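# Roll three dice to total ten on the mat

## Task

Reorient the three dice so the values showing on their upper faces sum to 10, with each die lying flat and entirely within the mat at the end.

## Robot and tools

Robot: two arms, left_arm and right_arm, each with a two-finger parallel gripper and a wrist camera. Calibrated base positions in the scene frame: left_arm (-0.055, +0.424, +0.042) m, right_arm (+0.030, -0.491, +0.042) m, both nearly unrotated about z. Cameras: cam_low, cam_left_wrist, cam_right_wrist, each 672x504.

Frames. Scene frame: origin at table-top height, halfway between the nominal bases; +z up, +x away from the robots over the table, left_arm on the +y side (image left/right may not match). Reported end_effector_position (m), end_effector_quat_wxyz and velocities use this frame. Commanded offsets instead use the axes of each arm's own Hand target. In the gripper frame the fingers point along +z and close along x; fingertips extend 17.5 mm past end_effector_position (the point between the pads). A camera block sticks out about 10 cm toward the gripper's -y and rotates with it.

The 18-number row (used by execute_actions and move). One flat list covers both arms: left dx, dy, dz, rx, ry, rz, gripper position, force_limit, speed, then the same nine for the right arm. Every value lies in [-1, 1]. dx..rz are an offset, not a pose: measured from that arm's Hand target when the action or move begins, in the Hand target's own axes. Scale: 1.0 = 0.6 m for dx/dy/dz and 180 degrees for rx/ry/rz, which together form one rotation vector. All six zero means stay at (or return to) the current Hand target. Re-sending the same offset moves the arm again. Gripper numbers are absolute commands: position +1 = open 50 mm, about -0.65 = pads meet, -1 = close until blocked (use to grip). force_limit: -1 about 20 N per pad, 0 about 102 N, +1 about 185 N. speed: -1 20 mm/s, 0 85, +1 150. To leave a gripper alone, repeat its previous three numbers; a 0 is a real command.

execute_actions(actions, cameras): actions is a list of actions; each action is up to 15 rows, one per 1/30 s step, the last row held if fewer. Every row is counted from the action's starting Hand target. Images come only if actions is empty or cameras names them (["all"], a list of names, or []).

move(target, speed, blend, stop_force, zero, blocking, cameras): straight-line path for each arm. target is one row, or a list of up to 15 rows all measured from the same starting Hand targets. speed in m/s, 0.002 to 3.6 (default 0.25); rotation capped at twice that in rad/s; may be one value per target. blend in metres rounds corners in a list (0 = stop at each). stop_force in N, 3 to 120, ends an arm's path when its wrist sensor feels that much push; not with blocking=false, not reliable while the gripper turns, and leave it out when pulling away from a contact. zero (only with stop_force) re-zeroes the sensor first. blocking=false returns after about 0.5 s while the move continues. Moves do not avoid obstacles or the other arm; fast moves overshoot and lag. Route around an arm's own base rather than close past it. Result adds a move: line (done, off_target, moving, held, fault, plus limits such as paced or held).

wait(seconds 0..10, cameras): let time pass holding commands. stop(cameras): brake a running move. zoom_image(camera, region [x0,y0,x1,y1] pixels, at most 504x504): enlarge part of the newest image from that camera. zero_wrist_force(arm): subtract the current wrist reading. read_manual(section): licence texts only. finished_scene(scene): ends the scene, irreversible; make no other call in that reply.

Result lines: Hand target (last commanded pose after clipping; the next offsets start here; the gripper may settle short, so a repeat command or a small extra offset closes the gap), end_effector pose and velocities, Joint positions/velocities ("within noise" when still), Joint torques (include arm weight, offset and noisy), Wrist force/torque in end-effector axes plus the peak since the last shown, Tool commands, gripper position_measured (opening mm is about (250 - value) x 0.202) and object_status: 0 moving, 1 blocked while opening, 2 blocked while closing (a grip), 3 reached target or pads met (likely nothing held). Check for 2 after gripping. Motor temperatures and warnings also appear.

Limits and hazards: orientation commands are clipped to 32 degrees from the measured pose each step. A wrist joint pushes with roughly 10.4 N m extra. Contact torque limits: 141 N m on the three large joints, 26.3 N m on the wrists; net external force near 150 N (plus or minus 25) also causes a 10 s fault stop. Commanding even slightly past a firm surface can trigger one, so approach the table and dice slowly, ideally with stop_force. Motors heat when holding, stretched out or pushing; a MOTOR HOT line shows at 70 degrees C and at 85 the arm brakes for 30 to 60 s. Keep the arms from touching each other; grippers must not close on the other arm's fingers. Do not drop dice from height, release them while moving, slam into anything, or let any die leave the table. Loose objects may occasionally be nudged by outside disturbances. Dice must end flat, fully on the mat, top faces totalling 10, and stay so without the robot.

Each tool is called after ">>>" as name(argument=value, ...), one argument or row to a line, values as JSON.

## Session

>>> execute_actions(
  actions=[],
)

Scene clock: 0.00 s.
left_arm: end_effector_position=(+0.0624, +0.5671, +0.1508) position_measured=3 object_status=3 end_effector_quat_wxyz=(+0.293, +0.870, -0.393, -0.060) | right_arm: end_effector_position=(+0.6517, -0.4837, +0.3433) position_measured=3 object_status=3 end_effector_quat_wxyz=(-0.075, +0.774, -0.375, +0.506)
Joint positions: left_arm=[0.447 -1.856 2.378 -1.534 -1.82 -3.293] | right_arm=[3.648 -1.61 -2.19 -0.014 0.874 2.642]
Joint velocities: within noise
Joint torques (N m): no reading
Motor temperatures (°C): left_arm=[30 33 27 35 41 37] | right_arm=[29 32 27 34 31 30]
Wrist force (N): no reading
Wrist torque (N m): no reading
Wrist force, peak (N): no reading
Hand target: left_arm +0.0624, +0.5671, +0.1508; +0.293, +0.870, -0.393, -0.060 | right_arm +0.6517, -0.4837, +0.3433; -0.075, +0.774, -0.375, +0.506
Tool commands: left_gripper/position=+1.0 left_gripper/force_limit=+1.0 left_gripper/speed=+1.0 right_gripper/position=+1.0 right_gripper/force_limit=+1.0 right_gripper/speed=+1.0

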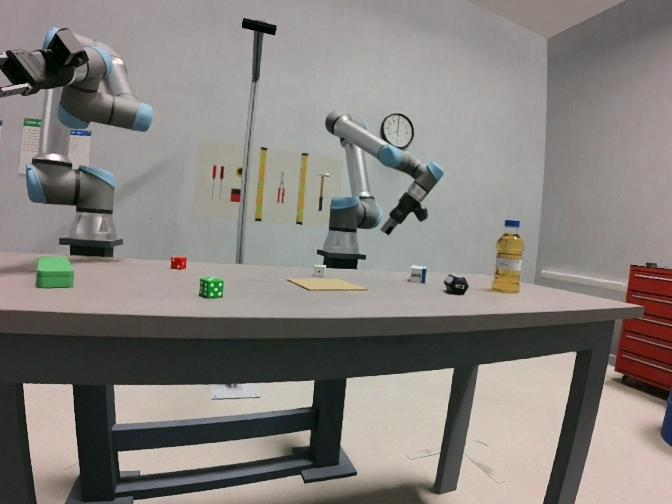

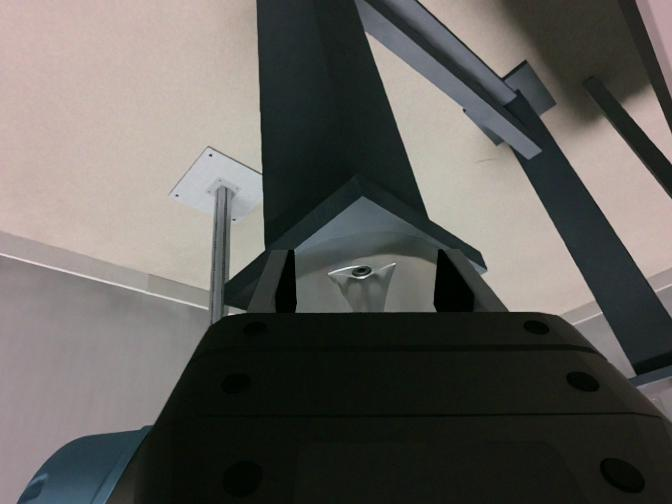

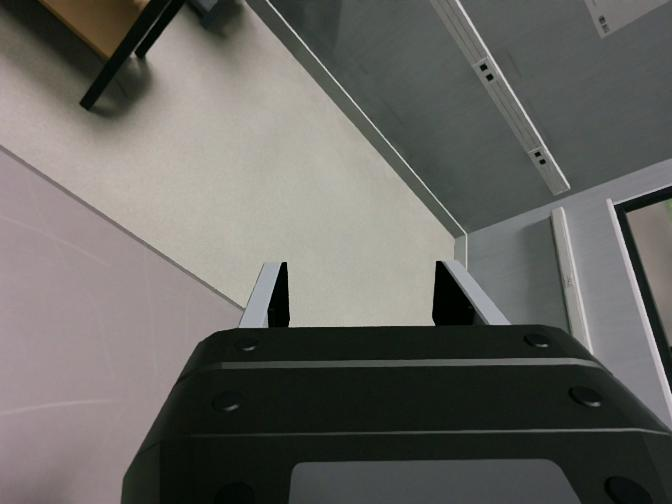

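>>> zoom_image(
  camera="cam_low",
  region=[150, 235, 370, 320],
)

>>> zoom_image(
  camera="cam_low",
  region=[380, 230, 550, 310],
)

Scaled by 2.291.

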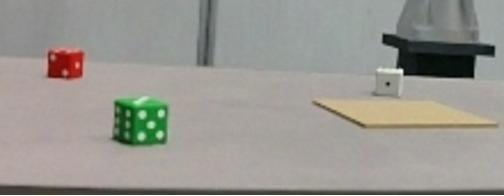

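Scaled by 2.965.

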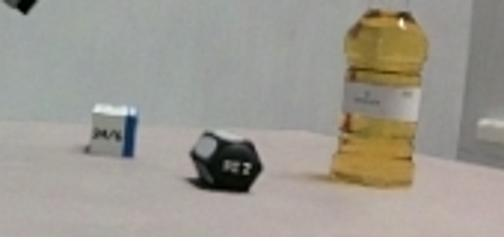

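>>> move(
  target=[0.643,0.207,-0.2695,0.1649,-0.1089,0.2228,1,1,1,-0.291,-0.07,-0.570,-0.279,-0.207,0.1916,1,1,1],
  cameras=["all"],
)

Scene clock: 44.80 s.
left_arm: end_effector_position=(+0.2999, +0.3004, +0.4014) position_measured=3 object_status=3 end_effector_quat_wxyz=(+0.000, +0.707, -0.707, +0.000) | right_arm: end_effector_position=(+0.3499, -0.2497, +0.4007) position_measured=3 object_status=3 end_effector_quat_wxyz=(+0.000, +0.707, -0.707, +0.000)
Joint positions: left_arm=[-0.751 -1.899 1.761 -1.434 -1.57 -3.84] | right_arm=[4.119 -1.305 -1.72 -1.686 1.571 4.127]
Joint torques (N m): left_arm=[-8.47 -3.93 -35.03 -1.89 1.76 1.8] | right_arm=[8.29 23.94 19.98 4.39 1.72 1.61]
Wrist force (N): left_arm=[0.5 -2.1 -0.3] | right_arm=[-0.7 1.8 -1.1]
Wrist torque (N m): left_arm=[0.11 -0.10 -0.26] | right_arm=[0.21 -0.32 -0.33]
Wrist force, peak (N): left_arm=[1.6 -2.6 -0.9] | right_arm=[-1.4 2.3 -1.5]
Hand target: left_arm +0.2999, +0.3003, +0.4014; +0.000, +0.707, -0.707, +0.000 | right_arm +0.3498, -0.2497, +0.4007; +0.000, +0.707, -0.707, +0.000
Off the commanded pose: left_arm 0.000 m, 0 deg | right_arm 0.000 m, 0 deg.
move: done

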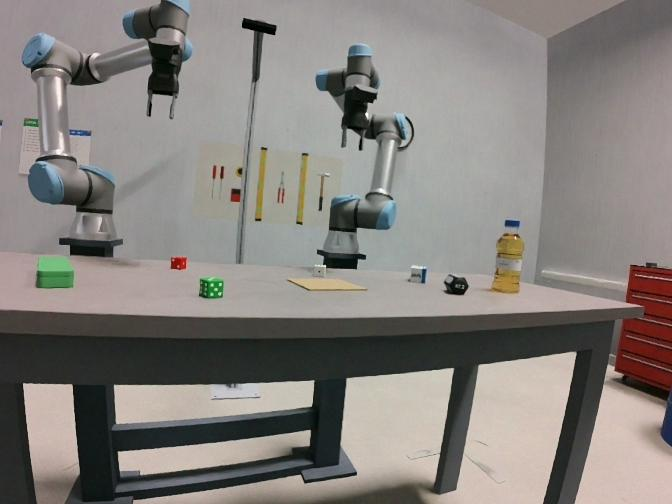

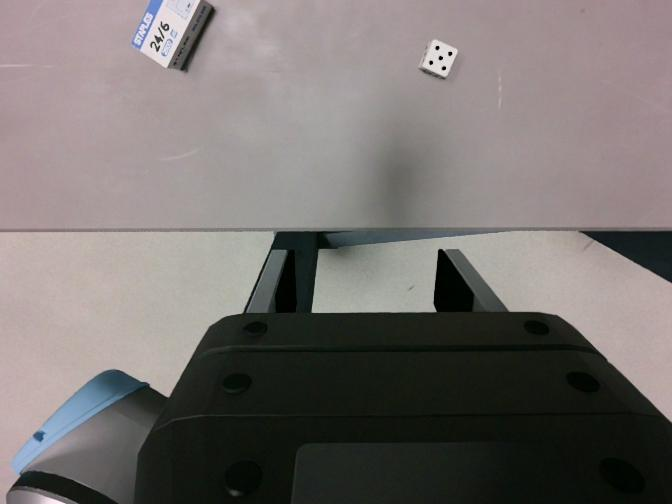

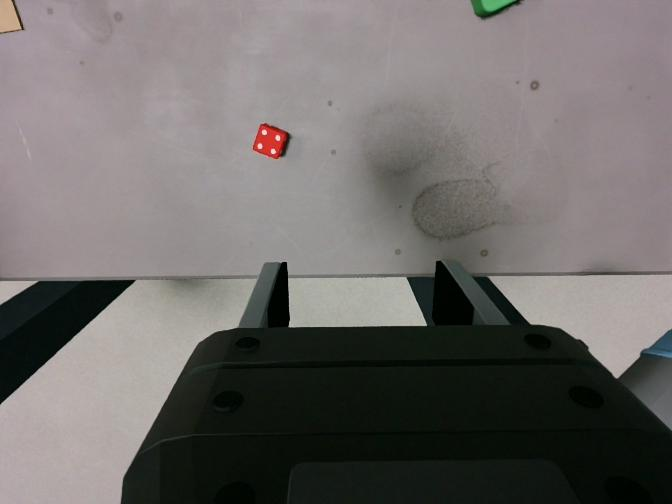

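>>> move(
  target=[0,-0.5,0,0,0,0,1,1,1,-0.083,-0.5,0,0,0,0,1,1,1],
  cameras=["cam_left_wrist","cam_right_wrist"],
  speed=0.4,
)

Scene clock: 72.00 s.
left_arm: end_effector_position=(+0.5999, +0.3004, +0.4017) position_measured=3 object_status=3 end_effector_quat_wxyz=(+0.000, +0.707, -0.707, +0.000) | right_arm: end_effector_position=(+0.6498, -0.1997, +0.4008) position_measured=3 object_status=3 end_effector_quat_wxyz=(+0.000, +0.707, -0.707, +0.000)
Joint positions: left_arm=[-0.441 -1.169 1.001 -1.404 -1.57 -3.53] | right_arm=[3.768 -2.025 -0.928 -1.759 1.571 3.777]
Joint torques (N m): left_arm=[5.64 -38.32 -37.74 -1.69 -1.61 1.87] | right_arm=[-8.56 33.5 31.12 1.3 1.9 -1.42]
Wrist force (N): left_arm=[0.7 -2.0 -0.4] | right_arm=[-0.8 1.9 -1.1]
Wrist torque (N m): left_arm=[0.13 -0.13 -0.26] | right_arm=[0.24 -0.30 -0.24]
Wrist force, peak (N): left_arm=[0.4 -4.8 0.4] | right_arm=[-0.6 4.8 -1.2]
Hand target: left_arm +0.5999, +0.3004, +0.4017; +0.000, +0.707, -0.707, +0.000 | right_arm +0.6498, -0.1997, +0.4008; +0.000, +0.707, -0.707, +0.000
Off the commanded pose: left_arm 0.000 m, 0 deg | right_arm 0.000 m, 0 deg.
move: done
Images, in order (width x height): cam_left_wrist 672x504, cam_right_wrist 672x504.

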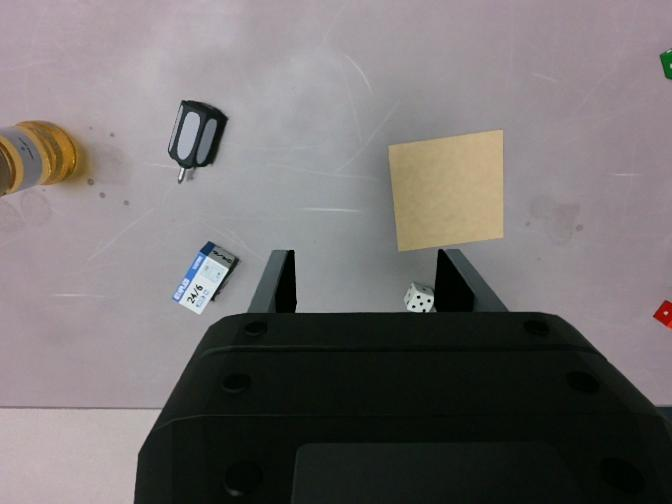

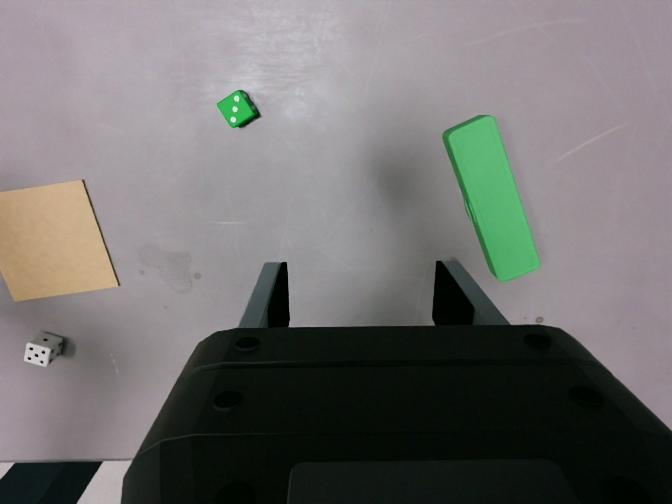

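>>> zoom_image(
  camera="cam_left_wrist",
  region=[630, 280, 672, 344],
)

>>> zoom_image(
  camera="cam_left_wrist",
  region=[390, 270, 450, 315],
)

>>> zoom_image(
  camera="cam_right_wrist",
  region=[200, 80, 280, 140],
)

>>> zoom_image(
  camera="cam_right_wrist",
  region=[10, 320, 80, 373],
)

Scaled by 7.875.

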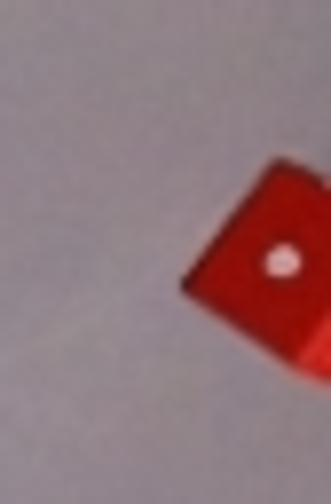

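Scaled by 8.400.

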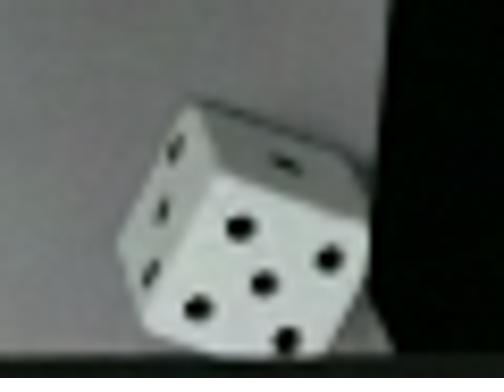

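Scaled by 6.300.

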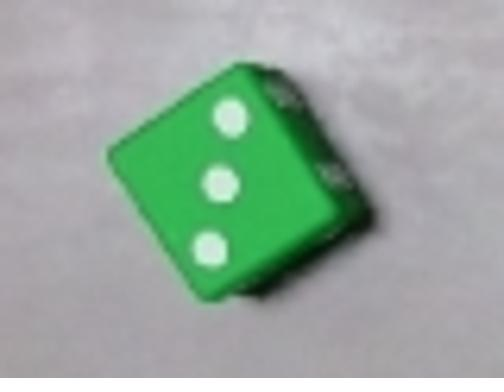

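Scaled by 7.200.

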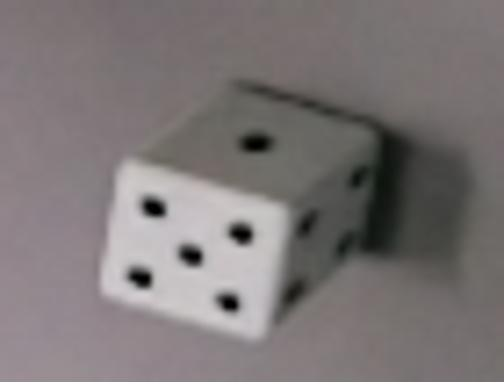

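>>> move(
  target=[0.0495,0.2805,0.4945,-0.1909,0.1412,-0.3880,1,-1,-0.5,-0.193,-0.082,0.467,0,0,-0.1917,1,-1,-0.5],
  cameras=["all"],
)

Scene clock: 171.53 s.
left_arm: end_effector_position=(+0.4319, +0.2707, +0.1049) position_measured=3 object_status=3 end_effector_quat_wxyz=(+0.338, +0.929, -0.139, -0.050) | right_arm: end_effector_position=(+0.6990, -0.0838, +0.1207) position_measured=3 object_status=3 end_effector_quat_wxyz=(+0.000, +0.885, -0.465, +0.000)
Joint positions: left_arm=[-0.293 -1.194 2.031 -2.361 -2.267 -4.639] | right_arm=[3.851 -2.355 -1.112 -1.245 1.571 3.257]
Joint torques (N m): left_arm=[6.44 -29.17 -10.02 -4.46 -3.14 -2.53] | right_arm=[7.76 44.39 30.18 4.8 1.97 -1.59]
Wrist force (N): left_arm=[-0.2 0.1 0.1] | right_arm=[-1.0 1.9 -1.0]
Wrist torque (N m): left_arm=[-0.04 -0.05 0.05] | right_arm=[0.21 -0.25 -0.22]
Wrist force, peak (N): left_arm=[0.5 -2.5 -1.5] | right_arm=[-0.3 2.1 -1.8]
Hand target: left_arm +0.4319, +0.2707, +0.1048; +0.338, +0.929, -0.139, -0.050 | right_arm +0.6990, -0.0838, +0.1206; +0.000, +0.885, -0.465, +0.000
Off the commanded pose: left_arm 0.000 m, 0 deg | right_arm 0.000 m, 0 deg.
move: done

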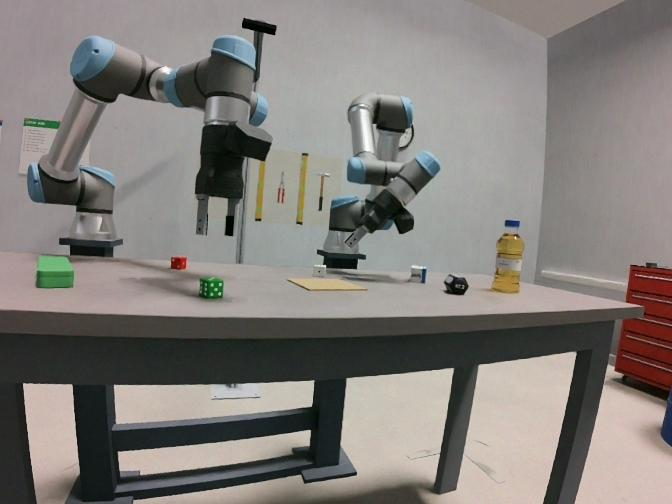

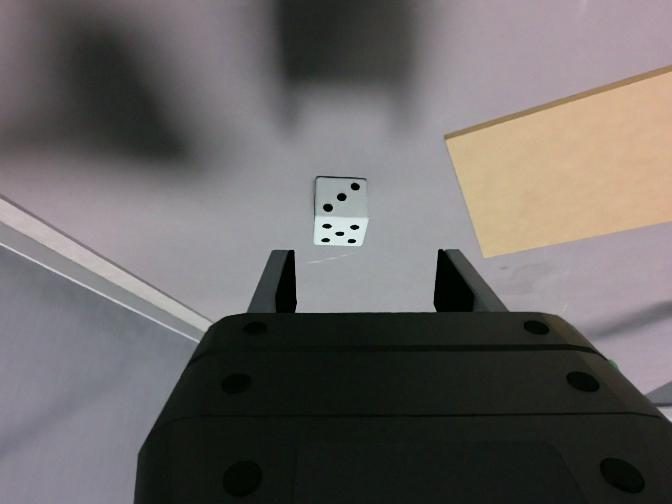

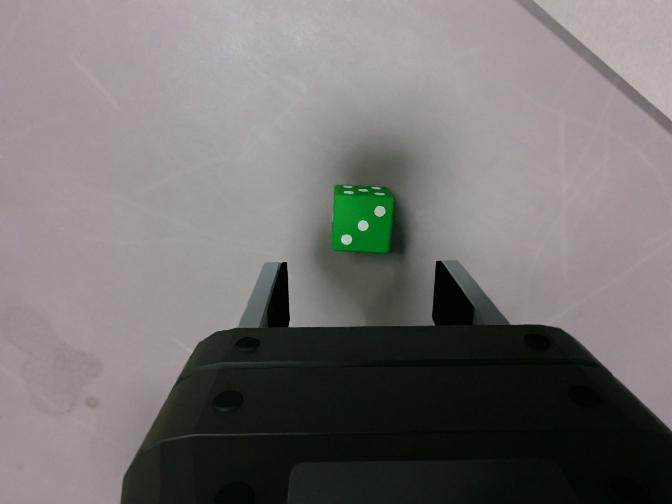

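>>> move(
  target=[-0.01,0,0.1583,0,0,0,1,-1,-0.5,0.0092,0,0.161,0,0,0,1,-1,-0.5],
  cameras=["cam_left_wrist","cam_right_wrist"],
  speed=0.15,
)

>>> move(
  target=[0,0.0193,0.0230,0,0,0,1,-1,-0.5,0,0,0,0,0,0,1,-1,-0.5],
  speed=0.01,
  stop_force=4,
)

Scene clock: 194.97 s.
left_arm: end_effector_position=(+0.4084, +0.2141, +0.0321) position_measured=3 object_status=3 end_effector_quat_wxyz=(+0.338, +0.929, -0.139, -0.050) | right_arm: end_effector_position=(+0.7021, -0.0882, +0.0241) position_measured=3 object_status=3 end_effector_quat_wxyz=(+0.000, +0.885, -0.465, +0.000)
Joint positions: left_arm=[-0.413 -1.044 2.127 -2.708 -2.267 -4.796] | right_arm=[3.844 -2.456 -1.191 -1.064 1.571 3.25]
Joint torques (N m): left_arm=[-8.99 -31.04 -6.81 -4.53 0.24 -2.3] | right_arm=[-8.43 45.96 15.26 4.94 -0.63 -1.45]
Wrist force (N): left_arm=[0.0 -0.1 0.0] | right_arm=[-1.0 1.7 -1.2]
Wrist torque (N m): left_arm=[-0.07 -0.08 0.05] | right_arm=[0.20 -0.25 -0.23]
Wrist force, peak (N): left_arm=[-0.2 0.1 1.3] | right_arm=[-0.9 1.9 -2.6]
Hand target: left_arm +0.4084, +0.2141, +0.0321; +0.338, +0.929, -0.139, -0.050 | right_arm +0.7022, -0.0883, +0.0240; +0.000, +0.885, -0.465, +0.000
Off the commanded pose: left_arm 0.000 m, 0 deg | right_arm 0.000 m, 0 deg.
move: done
Images, in order (width x height): cam_left_wrist 672x504, cam_right_wrist 672x504.

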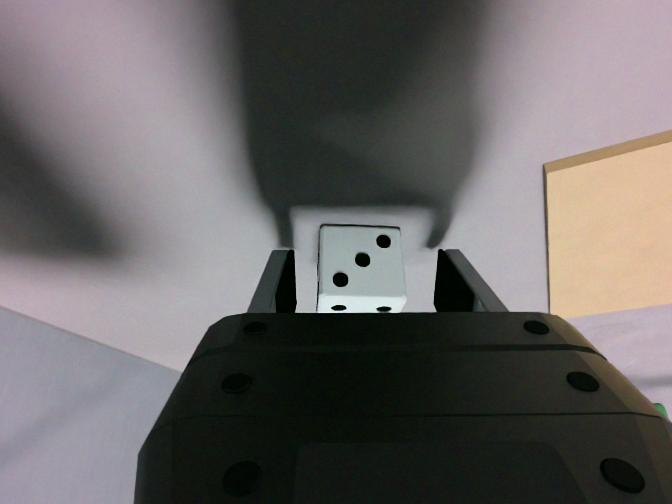

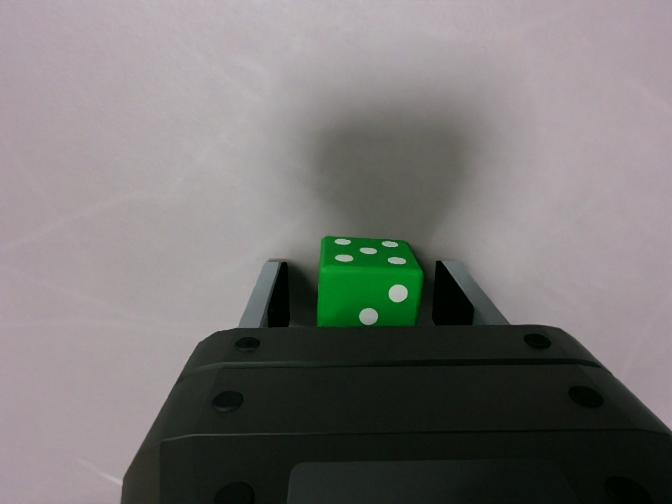

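Scene clock: 197.67 s.
left_arm: end_effector_position=(+0.4032, +0.1971, +0.0289) position_measured=3 object_status=3 end_effector_quat_wxyz=(+0.338, +0.929, -0.139, -0.050) | right_arm: end_effector_position=(+0.7022, -0.0883, +0.0240) position_measured=3 object_status=3 end_effector_quat_wxyz=(+0.000, +0.885, -0.465, +0.000)
Joint positions: left_arm=[-0.449 -1.033 2.137 -2.758 -2.264 -4.842] | right_arm=[3.844 -2.457 -1.191 -1.064 1.571 3.25]
Joint torques (N m): left_arm=[-9.15 -31.75 -5.87 -4.43 0.09 -2.35] | right_arm=[-7.92 46.81 15.99 4.85 -1.8 -1.45]
Wrist force (N): left_arm=[0.0 0.4 0.2] | right_arm=[-0.9 1.9 -1.0]
Wrist torque (N m): left_arm=[-0.01 -0.07 0.05] | right_arm=[0.23 -0.27 -0.23]
Wrist force, peak (N): left_arm=[0.1 0.3 0.4] | right_arm=[-1.2 1.9 -1.2]
Hand target: left_arm +0.4032, +0.1971, +0.0289; +0.338, +0.929, -0.139, -0.050 | right_arm +0.7022, -0.0883, +0.0240; +0.000, +0.885, -0.465, +0.000
Off the commanded pose: left_arm 0.000 m, 0 deg | right_arm 0.000 m, 0 deg.
move: done

>>> move(
  target=[0,-0.0123,-0.0103,0,0,0,1,-1,-0.5,0,0,0,0,0,0,-1,-0.8,-0.5],
)

>>> move(
  target=[0,-0.0129,0.0153,0,0,0,1,-1,-0.5,0,0,0,0,0,0,-1,-0.8,-0.5],
  speed=0.01,
  stop_force=4,
  cameras=["cam_left_wrist"],
)

Scene clock: 216.47 s.
left_arm: end_effector_position=(+0.4060, +0.2063, +0.0289) position_measured=3 object_status=3 end_effector_quat_wxyz=(+0.338, +0.929, -0.139, -0.050) | right_arm: end_effector_position=(+0.7022, -0.0883, +0.0240) position_measured=103 object_status=2 end_effector_quat_wxyz=(+0.000, +0.885, -0.465, +0.000)
Joint positions: left_arm=[-0.43 -1.035 2.132 -2.736 -2.266 -4.817] | right_arm=[3.844 -2.457 -1.191 -1.064 1.571 3.25]
Joint torques (N m): left_arm=[6.95 -46.27 -22.5 -1.5 -3.14 2.08] | right_arm=[-7.31 46.41 17.81 4.31 -1.64 -1.2]
Wrist force (N): left_arm=[0.0 0.0 0.3] | right_arm=[-1.0 1.8 -1.5]
Wrist torque (N m): left_arm=[-0.06 -0.06 -0.15] | right_arm=[0.23 -0.24 -0.23]
Wrist force, peak (N): left_arm=[-0.5 0.3 0.3] | right_arm=[-1.0 1.9 -1.9]
Hand target: left_arm +0.4060, +0.2063, +0.0289; +0.338, +0.929, -0.139, -0.050 | right_arm +0.7022, -0.0883, +0.0240; +0.000, +0.885, -0.465, +0.000
Off the commanded pose: left_arm 0.000 m, 0 deg | right_arm 0.000 m, 0 deg.
move: done

Scene clock: 218.40 s.
left_arm: end_effector_position=(+0.4060, +0.2064, +0.0208) position_measured=3 object_status=3 end_effector_quat_wxyz=(+0.338, +0.929, -0.139, -0.050) | right_arm: end_effector_position=(+0.7022, -0.0883, +0.0240) position_measured=103 object_status=2 end_effector_quat_wxyz=(+0.000, +0.885, -0.465, +0.000)
Joint positions: left_arm=[-0.429 -1.015 2.133 -2.757 -2.266 -4.817] | right_arm=[3.844 -2.457 -1.191 -1.064 1.571 3.25]
Joint torques (N m): left_arm=[-6.02 -43.88 -10.73 -1.39 0.51 1.24] | right_arm=[-6.04 48.81 22.4 2.08 -1.34 -0.22]
Wrist force (N): left_arm=[-0.1 3.7 -1.6] | right_arm=[-1.0 1.9 -1.5]
Wrist torque (N m): left_arm=[0.03 -0.08 -0.15] | right_arm=[0.24 -0.23 -0.23]
Wrist force, peak (N): left_arm=[-4.8 9.1 -15.9] | right_arm=[-0.9 2.0 -1.8]
Hand target: left_arm +0.4060, +0.2064, +0.0208; +0.338, +0.929, -0.139, -0.050 (not the last commanded pose) | right_arm +0.7022, -0.0883, +0.0240; +0.000, +0.885, -0.465, +0.000
Off the commanded pose: left_arm 0.004 m, 0 deg | right_arm 0.000 m, 0 deg.
move: contact (left_arm)
Images, in order (width x height): cam_left_wrist 672x504.

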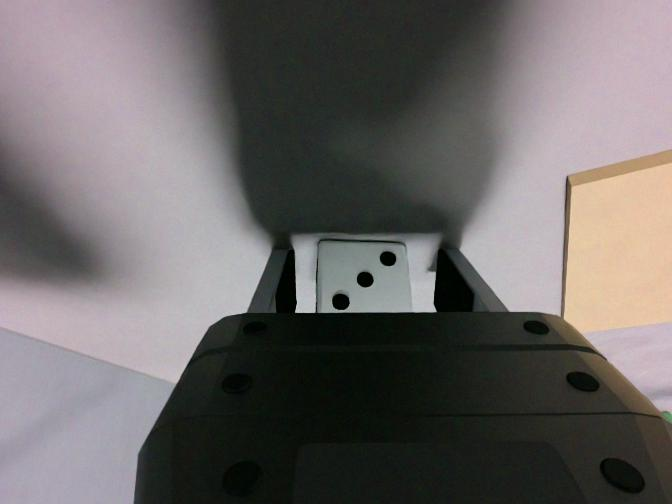

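>>> move(
  target=[
    [0,0.0021,-0.0026,0,0,0,1,-0.8,-0.5,0,0,0,0,0,0,-1,-0.8,-0.5],
    [0,0.0021,-0.0026,0,0,0,-1,-0.8,-0.5,0,0,0,0,0,0,-1,-0.8,-0.5],
    [0,0.0643,-0.0766,0,0,0,-1,-0.8,-0.5,0,0,-0.167,0,0,0,-1,-0.8,-0.5],
  ],
  cameras=["all"],
)

Scene clock: 229.07 s.
left_arm: end_effector_position=(+0.4060, +0.2063, +0.0808) position_measured=104 object_status=2 end_effector_quat_wxyz=(+0.338, +0.929, -0.139, -0.050) | right_arm: end_effector_position=(+0.7022, -0.0884, +0.1241) position_measured=103 object_status=2 end_effector_quat_wxyz=(+0.000, +0.885, -0.465, +0.000)
Joint positions: left_arm=[-0.43 -1.158 2.117 -2.597 -2.266 -4.817] | right_arm=[3.844 -2.353 -1.106 -1.253 1.571 3.25]
Joint torques (N m): left_arm=[1.02 -42.79 -26.71 -1.9 0.1 1.96] | right_arm=[8.08 65.29 31.67 1.23 1.46 1.21]
Wrist force (N): left_arm=[-0.2 -0.1 0.5] | right_arm=[-0.8 1.8 -0.8]
Wrist torque (N m): left_arm=[-0.05 -0.03 -0.15] | right_arm=[0.20 -0.28 -0.23]
Wrist force, peak (N): left_arm=[-0.4 3.7 -2.5] | right_arm=[-1.0 2.0 -2.8]
Hand target: left_arm +0.4060, +0.2063, +0.0808; +0.338, +0.929, -0.139, -0.050 | right_arm +0.7021, -0.0883, +0.1242; +0.000, +0.885, -0.465, +0.000
Off the commanded pose: left_arm 0.000 m, 0 deg | right_arm 0.000 m, 0 deg.
move: done

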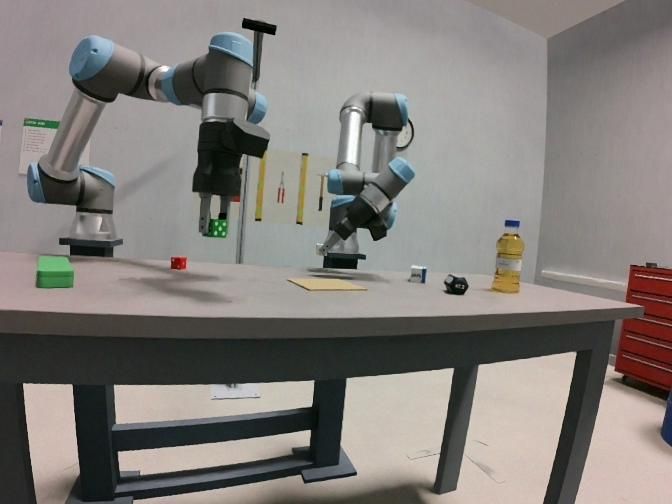

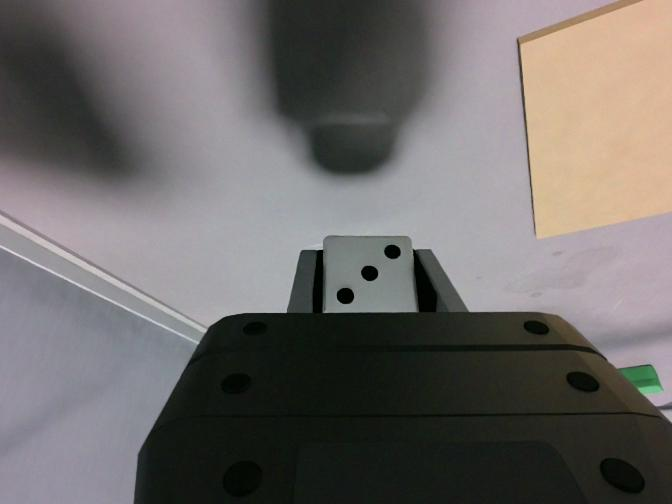

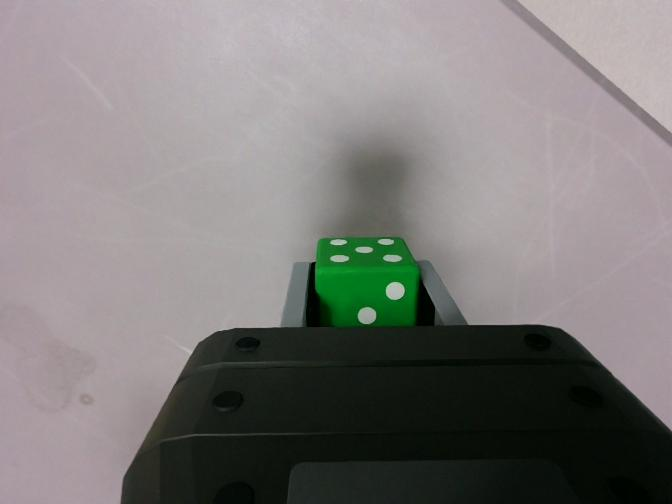

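>>> move(
  target=[0.2303,-0.0008,-0.0859,0.5,0,0,-1,-0.8,-0.5,0.206,0.1415,0,0,0,0,-1,-0.8,-0.5],
  cameras=["all"],
  speed=0.3,
)

Scene clock: 253.93 s.
left_arm: end_effector_position=(+0.5479, +0.1979, +0.1201) position_measured=104 object_status=2 end_effector_quat_wxyz=(-0.418, +0.896, -0.134, +0.063) end_effector_velocity=(+0.000, +0.000, +0.000) end_effector_angular_velocity=(+0.003, +0.001, +0.001) | right_arm: end_effector_position=(+0.7023, -0.2382, +0.1242) position_measured=103 object_status=2 end_effector_quat_wxyz=(+0.000, +0.885, -0.465, +0.000)
Joint positions: left_arm=[-0.9 -0.931 1.483 -1.566 -0.859 -5.476] | right_arm=[3.679 -2.199 -1.376 -1.137 1.571 3.086]
Joint velocities: left_arm=[0 0.001 -0.002 0.005 0.001 -0.001] | right_arm=[within noise]
Joint torques (N m): left_arm=[-9.93 -44.92 -29.48 -0.23 3.08 -2.94] | right_arm=[-8.32 58.74 17.04 4.91 1.85 -1.52]
Wrist force (N): left_arm=[1.0 -5.4 -0.1] | right_arm=[-0.8 2.0 -0.9]
Wrist torque (N m): left_arm=[0.19 -0.12 -0.20] | right_arm=[0.24 -0.28 -0.23]
Wrist force, peak (N): left_arm=[0.9 -5.7 -0.3] | right_arm=[-1.0 2.3 -1.1]
Hand target: left_arm +0.5479, +0.1979, +0.1201; -0.418, +0.896, -0.134, +0.063 | right_arm +0.7023, -0.2383, +0.1242; +0.000, +0.885, -0.465, +0.000
Off the commanded pose: left_arm 0.000 m, 0 deg | right_arm 0.000 m, 0 deg.
move: done

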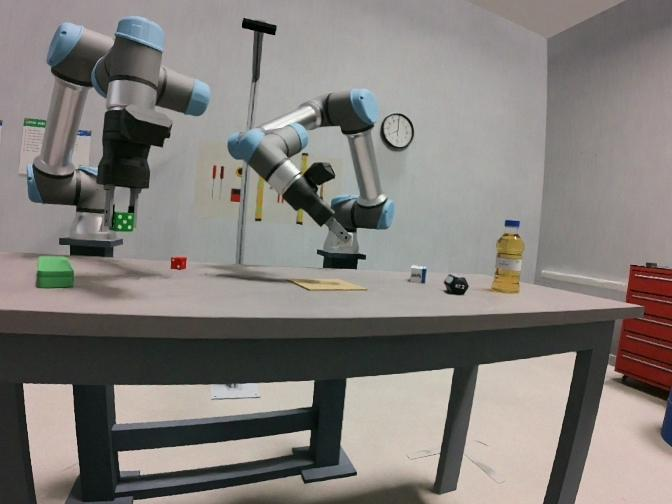

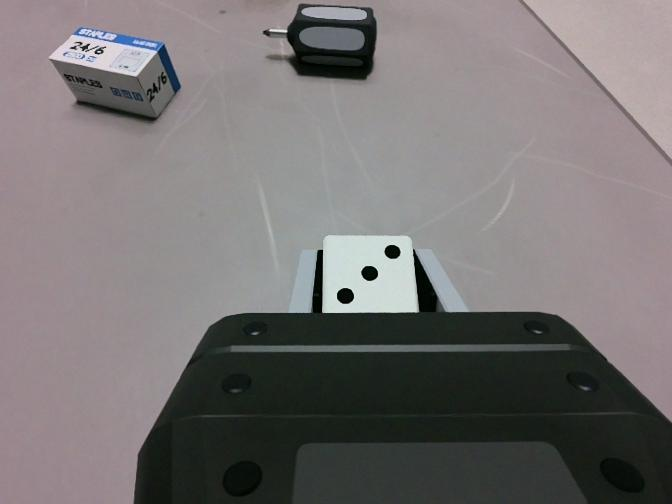

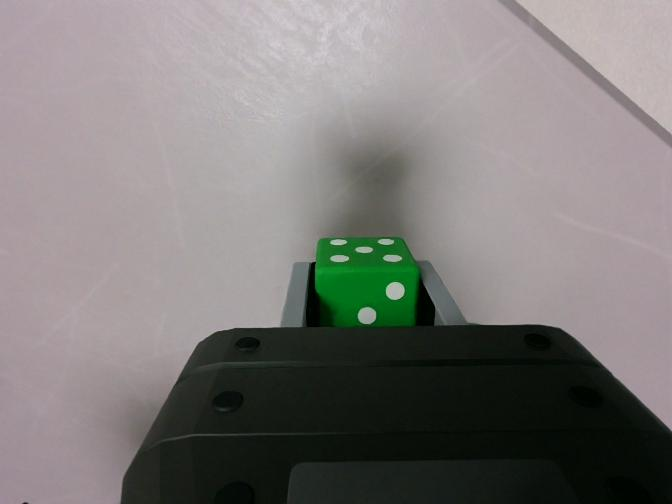

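>>> move(
  target=[0,0.1085,0.0911,0,0,0,-1,-0.8,-0.5,0,0,0,0,0,0,-1,-0.8,-0.5],
)

>>> move(
  target=[0,0.0192,0.0161,0,0,0,-1,-0.8,-0.5,0,0,0,0,0,0,-1,-0.8,-0.5],
  speed=0.007,
  stop_force=3,
  cameras=["cam_low","cam_left_wrist"],
)

Scene clock: 261.13 s.
left_arm: end_effector_position=(+0.5479, +0.1980, +0.0352) position_measured=104 object_status=2 end_effector_quat_wxyz=(-0.418, +0.896, -0.134, +0.063) | right_arm: end_effector_position=(+0.7023, -0.2383, +0.1242) position_measured=103 object_status=2 end_effector_quat_wxyz=(+0.000, +0.885, -0.465, +0.000)
Joint positions: left_arm=[-0.9 -0.812 1.531 -1.732 -0.859 -5.476] | right_arm=[3.679 -2.199 -1.376 -1.137 1.571 3.086]
Joint torques (N m): left_arm=[6.04 -46.05 -28.54 -2.9 3.23 1.76] | right_arm=[-8.13 58.45 16.49 4.81 2.05 -1.41]
Wrist force (N): left_arm=[1.1 -5.2 -0.5] | right_arm=[-0.8 1.8 -0.9]
Wrist torque (N m): left_arm=[0.23 -0.13 -0.39] | right_arm=[0.21 -0.29 -0.23]
Wrist force, peak (N): left_arm=[1.1 -7.1 -1.5] | right_arm=[-0.9 2.1 -1.1]
Hand target: left_arm +0.5480, +0.1980, +0.0351; -0.418, +0.896, -0.134, +0.063 | right_arm +0.7023, -0.2383, +0.1242; +0.000, +0.885, -0.465, +0.000
Off the commanded pose: left_arm 0.000 m, 0 deg | right_arm 0.000 m, 0 deg.
move: done

Scene clock: 262.83 s.
left_arm: end_effector_position=(+0.5480, +0.1980, +0.0306) position_measured=104 object_status=2 end_effector_quat_wxyz=(-0.418, +0.896, -0.134, +0.063) | right_arm: end_effector_position=(+0.7023, -0.2383, +0.1242) position_measured=103 object_status=2 end_effector_quat_wxyz=(+0.000, +0.885, -0.465, +0.000)
Joint positions: left_arm=[-0.9 -0.805 1.532 -1.74 -0.859 -5.476] | right_arm=[3.679 -2.199 -1.376 -1.137 1.571 3.086]
Joint torques (N m): left_arm=[6.52 -59.86 -22.1 -0.27 -0.52 1.58] | right_arm=[-8 58.8 16.15 4.79 2.03 -1.54]
Wrist force (N): left_arm=[1.4 -7.4 -1.4] | right_arm=[-0.7 1.9 -0.9]
Wrist torque (N m): left_arm=[0.16 -0.11 -0.41] | right_arm=[0.23 -0.30 -0.23]
Wrist force, peak (N): left_arm=[-1.5 -14.8 -8.1] | right_arm=[-1.2 2.0 -1.2]
Hand target: left_arm +0.5480, +0.1980, +0.0306; -0.418, +0.896, -0.134, +0.063 (not the last commanded pose) | right_arm +0.7023, -0.2383, +0.1242; +0.000, +0.885, -0.465, +0.000
Off the commanded pose: left_arm 0.011 m, 0 deg | right_arm 0.000 m, 0 deg.
move: contact (left_arm)
Images, in order (width x height): cam_low 672x504, cam_left_wrist 672x504.

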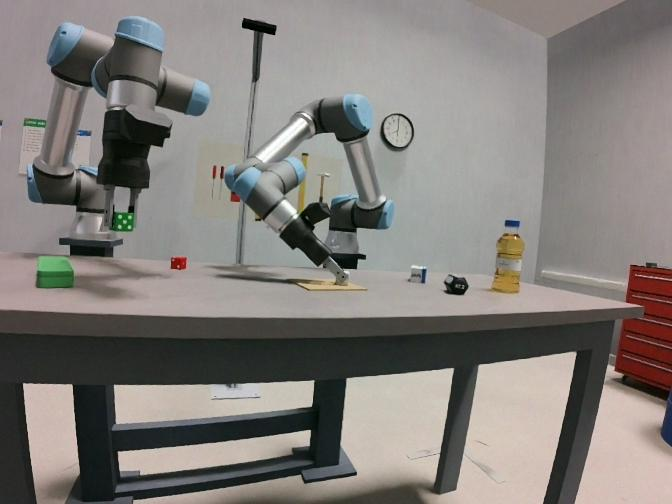

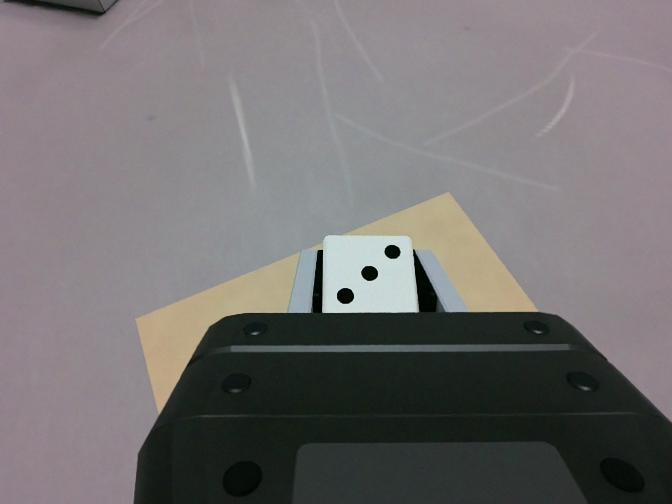

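>>> move(
  target=[
    [0,0,0,0,0,0,0.7,-0.8,-1,0,0,0,0,0,0,-1,-0.8,-0.5],
    [0,0,-0.12,0,0,0,0.7,-0.8,-1,0,0,0,0,0,0,-1,-0.8,-0.5],
  ],
  speed=0.12,
  cameras=["cam_low","cam_left_wrist"],
)

Scene clock: 283.90 s.
left_arm: end_effector_position=(+0.5318, +0.1453, +0.0768) position_measured=48 object_status=3 end_effector_quat_wxyz=(-0.418, +0.896, -0.134, +0.063) | right_arm: end_effector_position=(+0.7023, -0.2383, +0.1242) position_measured=103 object_status=2 end_effector_quat_wxyz=(+0.000, +0.885, -0.465, +0.000)
Joint positions: left_arm=[-0.967 -0.832 1.424 -1.558 -0.896 -5.549] | right_arm=[3.679 -2.199 -1.376 -1.137 1.571 3.086]
Joint torques (N m): left_arm=[-9.69 -53.07 -28.49 0.08 -0.25 -2.19] | right_arm=[-7.23 59.19 17.03 4.88 2.04 -1.31]
Wrist force (N): left_arm=[1.3 -5.4 -0.4] | right_arm=[-0.8 2.0 -0.9]
Wrist torque (N m): left_arm=[0.21 -0.18 -0.20] | right_arm=[0.25 -0.29 -0.23]
Wrist force, peak (N): left_arm=[1.3 -8.2 -1.8] | right_arm=[-1.0 2.1 -1.1]
Hand target: left_arm +0.5318, +0.1452, +0.0768; -0.418, +0.896, -0.134, +0.063 | right_arm +0.7023, -0.2383, +0.1242; +0.000, +0.885, -0.465, +0.000
Off the commanded pose: left_arm 0.000 m, 0 deg | right_arm 0.000 m, 0 deg.
move: done
Images, in order (width x height): cam_low 672x504, cam_left_wrist 672x504.

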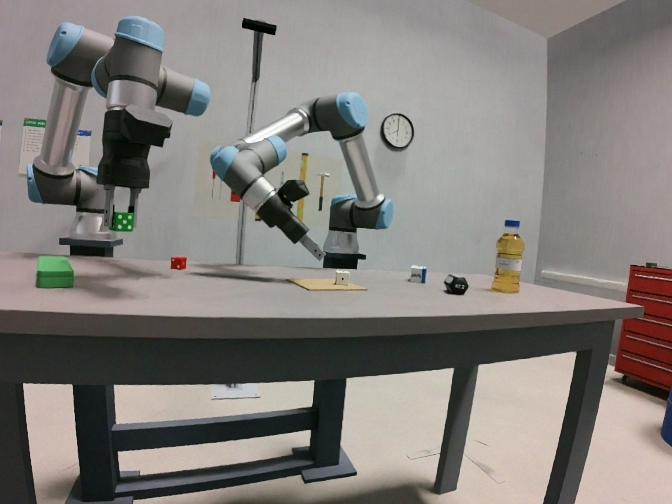

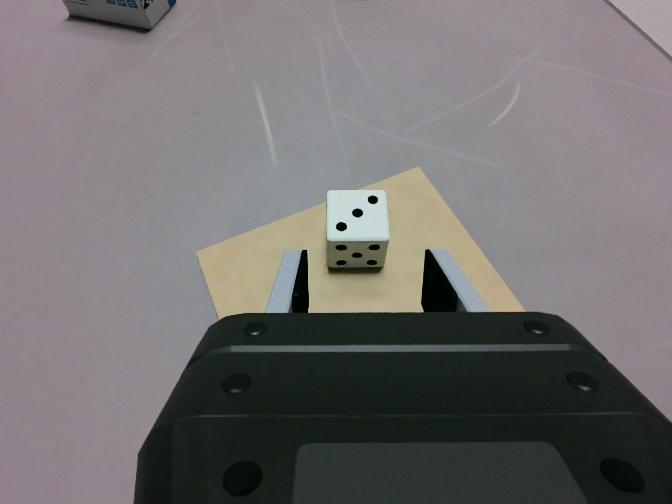

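>>> move(
  target=[
    [0,-0.319,-0.268,0,0,0,0.7,-0.8,-1,0,0,0,0,0,0,-1,-0.8,-0.5],
    [-0.336,-0.477,-0.08,-0.278,0,0,0.7,-0.8,-1,0,0,0,0,0,0,-1,-0.8,-0.5],
    [-0.336,-0.477,-0.08,-0.278,0,0,0.7,-0.8,-1,-0.638,-0.2077,0,0,0,0,-1,-0.8,-0.5],
  ],
  blend=[0.05,0,0],
  cameras=["all"],
)

Scene clock: 307.23 s.
left_arm: end_effector_position=(+0.3819, +0.3449, +0.3269) position_measured=48 object_status=3 end_effector_quat_wxyz=(+0.000, +0.989, -0.148, +0.000) | right_arm: end_effector_position=(+0.5879, +0.1477, +0.1243) position_measured=103 object_status=2 end_effector_quat_wxyz=(+0.000, +0.885, -0.465, +0.000)
Joint positions: left_arm=[-0.536 -1.728 1.826 -1.669 -1.571 -4.9] | right_arm=[4.144 -2.54 -0.76 -1.413 1.571 3.55]
Joint torques (N m): left_arm=[5.7 -24.88 -19.81 -4.24 -1.74 1.79] | right_arm=[9.06 50.44 32.03 1.06 1.88 1.42]
Wrist force (N): left_arm=[0.6 -2.2 0.2] | right_arm=[-1.0 2.0 -0.9]
Wrist torque (N m): left_arm=[0.10 -0.10 -0.27] | right_arm=[0.25 -0.27 -0.35]
Wrist force, peak (N): left_arm=[1.9 -6.3 -0.8] | right_arm=[-2.9 1.4 -1.0]
Hand target: left_arm +0.3819, +0.3449, +0.3269; +0.000, +0.989, -0.148, +0.000 | right_arm +0.5879, +0.1477, +0.1243; +0.000, +0.885, -0.465, +0.000
Off the commanded pose: left_arm 0.000 m, 0 deg | right_arm 0.000 m, 0 deg.
move: done

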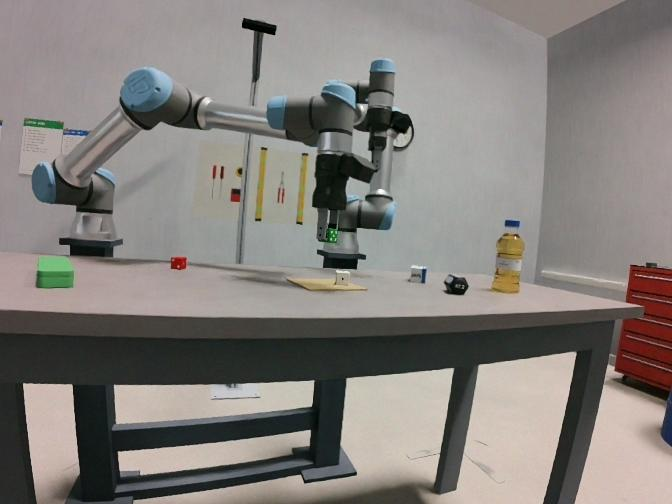

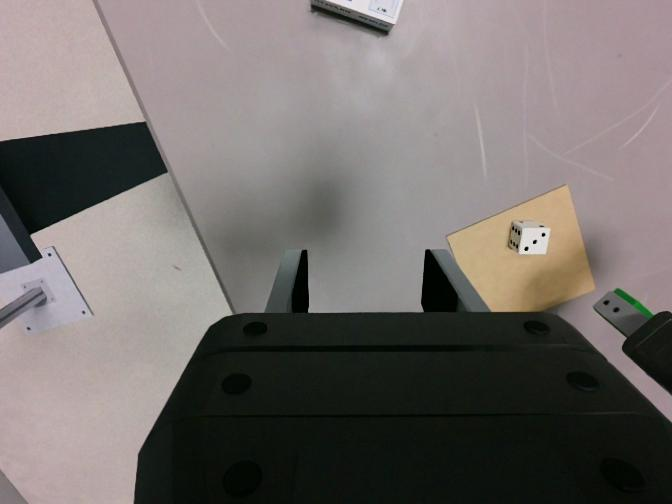

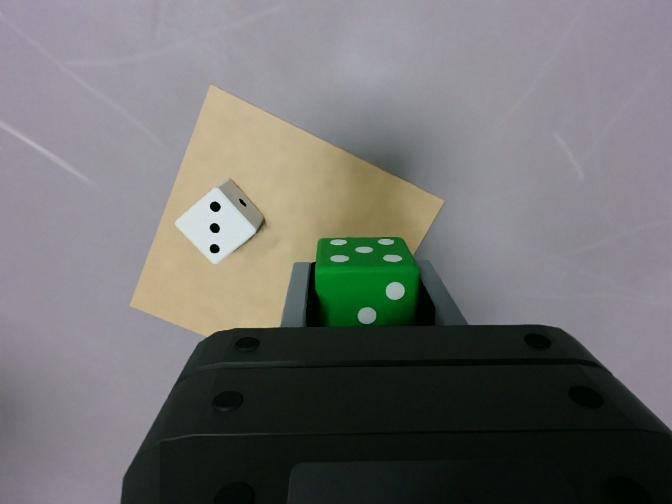

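>>> move(
  target=[0,0,0,0,0,0,0.7,-0.8,-1,0.002,0.009,0.137,0,0,0,-1,-0.8,-0.5],
)

>>> move(
  target=[0,0,0,0,0,0,0.7,-0.8,-1,0,0,0.033,0,0,0,-1,-0.8,-0.5],
  speed=0.007,
  stop_force=3,
  cameras=["cam_low","cam_right_wrist"],
)

Scene clock: 318.67 s.
left_arm: end_effector_position=(+0.3819, +0.3449, +0.3269) position_measured=48 object_status=3 end_effector_quat_wxyz=(+0.000, +0.989, -0.148, +0.000) | right_arm: end_effector_position=(+0.5842, +0.1437, +0.0422) position_measured=103 object_status=2 end_effector_quat_wxyz=(+0.000, +0.885, -0.465, +0.000)
Joint positions: left_arm=[-0.536 -1.728 1.826 -1.669 -1.571 -4.9] | right_arm=[4.145 -2.586 -0.886 -1.24 1.571 3.551]
Joint torques (N m): left_arm=[5.89 -23.67 -19.52 -4.36 -1.41 1.88] | right_arm=[8.21 50.97 16.97 4.79 -2.02 1.61]
Wrist force (N): left_arm=[0.6 -1.9 0.0] | right_arm=[-0.7 2.2 -1.0]
Wrist torque (N m): left_arm=[0.14 -0.11 -0.26] | right_arm=[0.28 -0.29 -0.33]
Wrist force, peak (N): left_arm=[0.7 -2.5 0.1] | right_arm=[-0.7 1.9 -2.8]
Hand target: left_arm +0.3819, +0.3449, +0.3269; +0.000, +0.989, -0.148, +0.000 | right_arm +0.5842, +0.1437, +0.0421; +0.000, +0.885, -0.465, +0.000
Off the commanded pose: left_arm 0.000 m, 0 deg | right_arm 0.000 m, 0 deg.
move: done

Scene clock: 322.00 s.
left_arm: end_effector_position=(+0.3819, +0.3449, +0.3269) position_measured=48 object_status=3 end_effector_quat_wxyz=(+0.000, +0.989, -0.148, +0.000) | right_arm: end_effector_position=(+0.5842, +0.1437, +0.0280) position_measured=103 object_status=2 end_effector_quat_wxyz=(+0.000, +0.885, -0.465, +0.000)
Joint positions: left_arm=[-0.536 -1.728 1.826 -1.669 -1.571 -4.9] | right_arm=[4.145 -2.601 -0.895 -1.216 1.571 3.551]
Joint torques (N m): left_arm=[6.2 -21.79 -20.8 -4.33 -1.66 1.85] | right_arm=[7.74 67.93 28.05 0.69 -1.91 1.53]
Wrist force (N): left_arm=[0.5 -2.2 0.1] | right_arm=[-0.9 1.3 -5.9]
Wrist torque (N m): left_arm=[0.10 -0.09 -0.26] | right_arm=[0.27 -0.32 -0.33]
Wrist force, peak (N): left_arm=[0.7 -2.5 0.0] | right_arm=[0.1 4.0 -10.6]
Hand target: left_arm +0.3819, +0.3449, +0.3269; +0.000, +0.989, -0.148, +0.000 | right_arm +0.5842, +0.1437, +0.0280; +0.000, +0.885, -0.465, +0.000 (not the last commanded pose)
Off the commanded pose: left_arm 0.000 m, 0 deg | right_arm 0.006 m, 0 deg.
move: contact (right_arm)
Images, in order (width x height): cam_low 672x504, cam_right_wrist 672x504.

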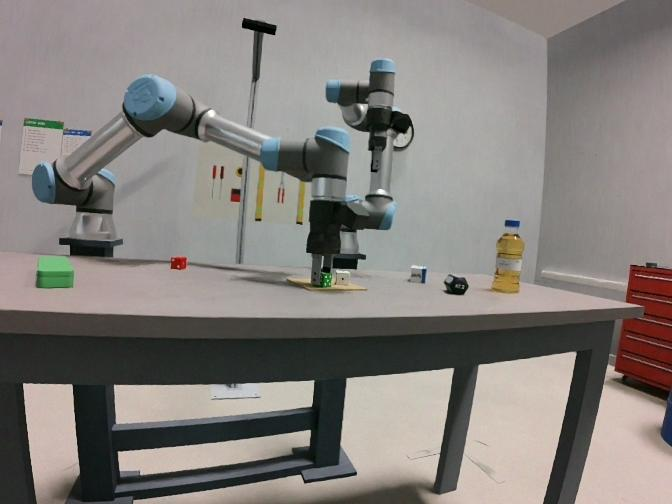

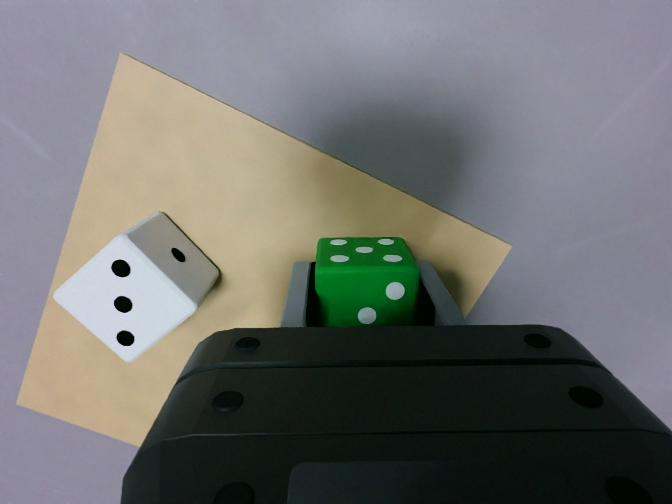

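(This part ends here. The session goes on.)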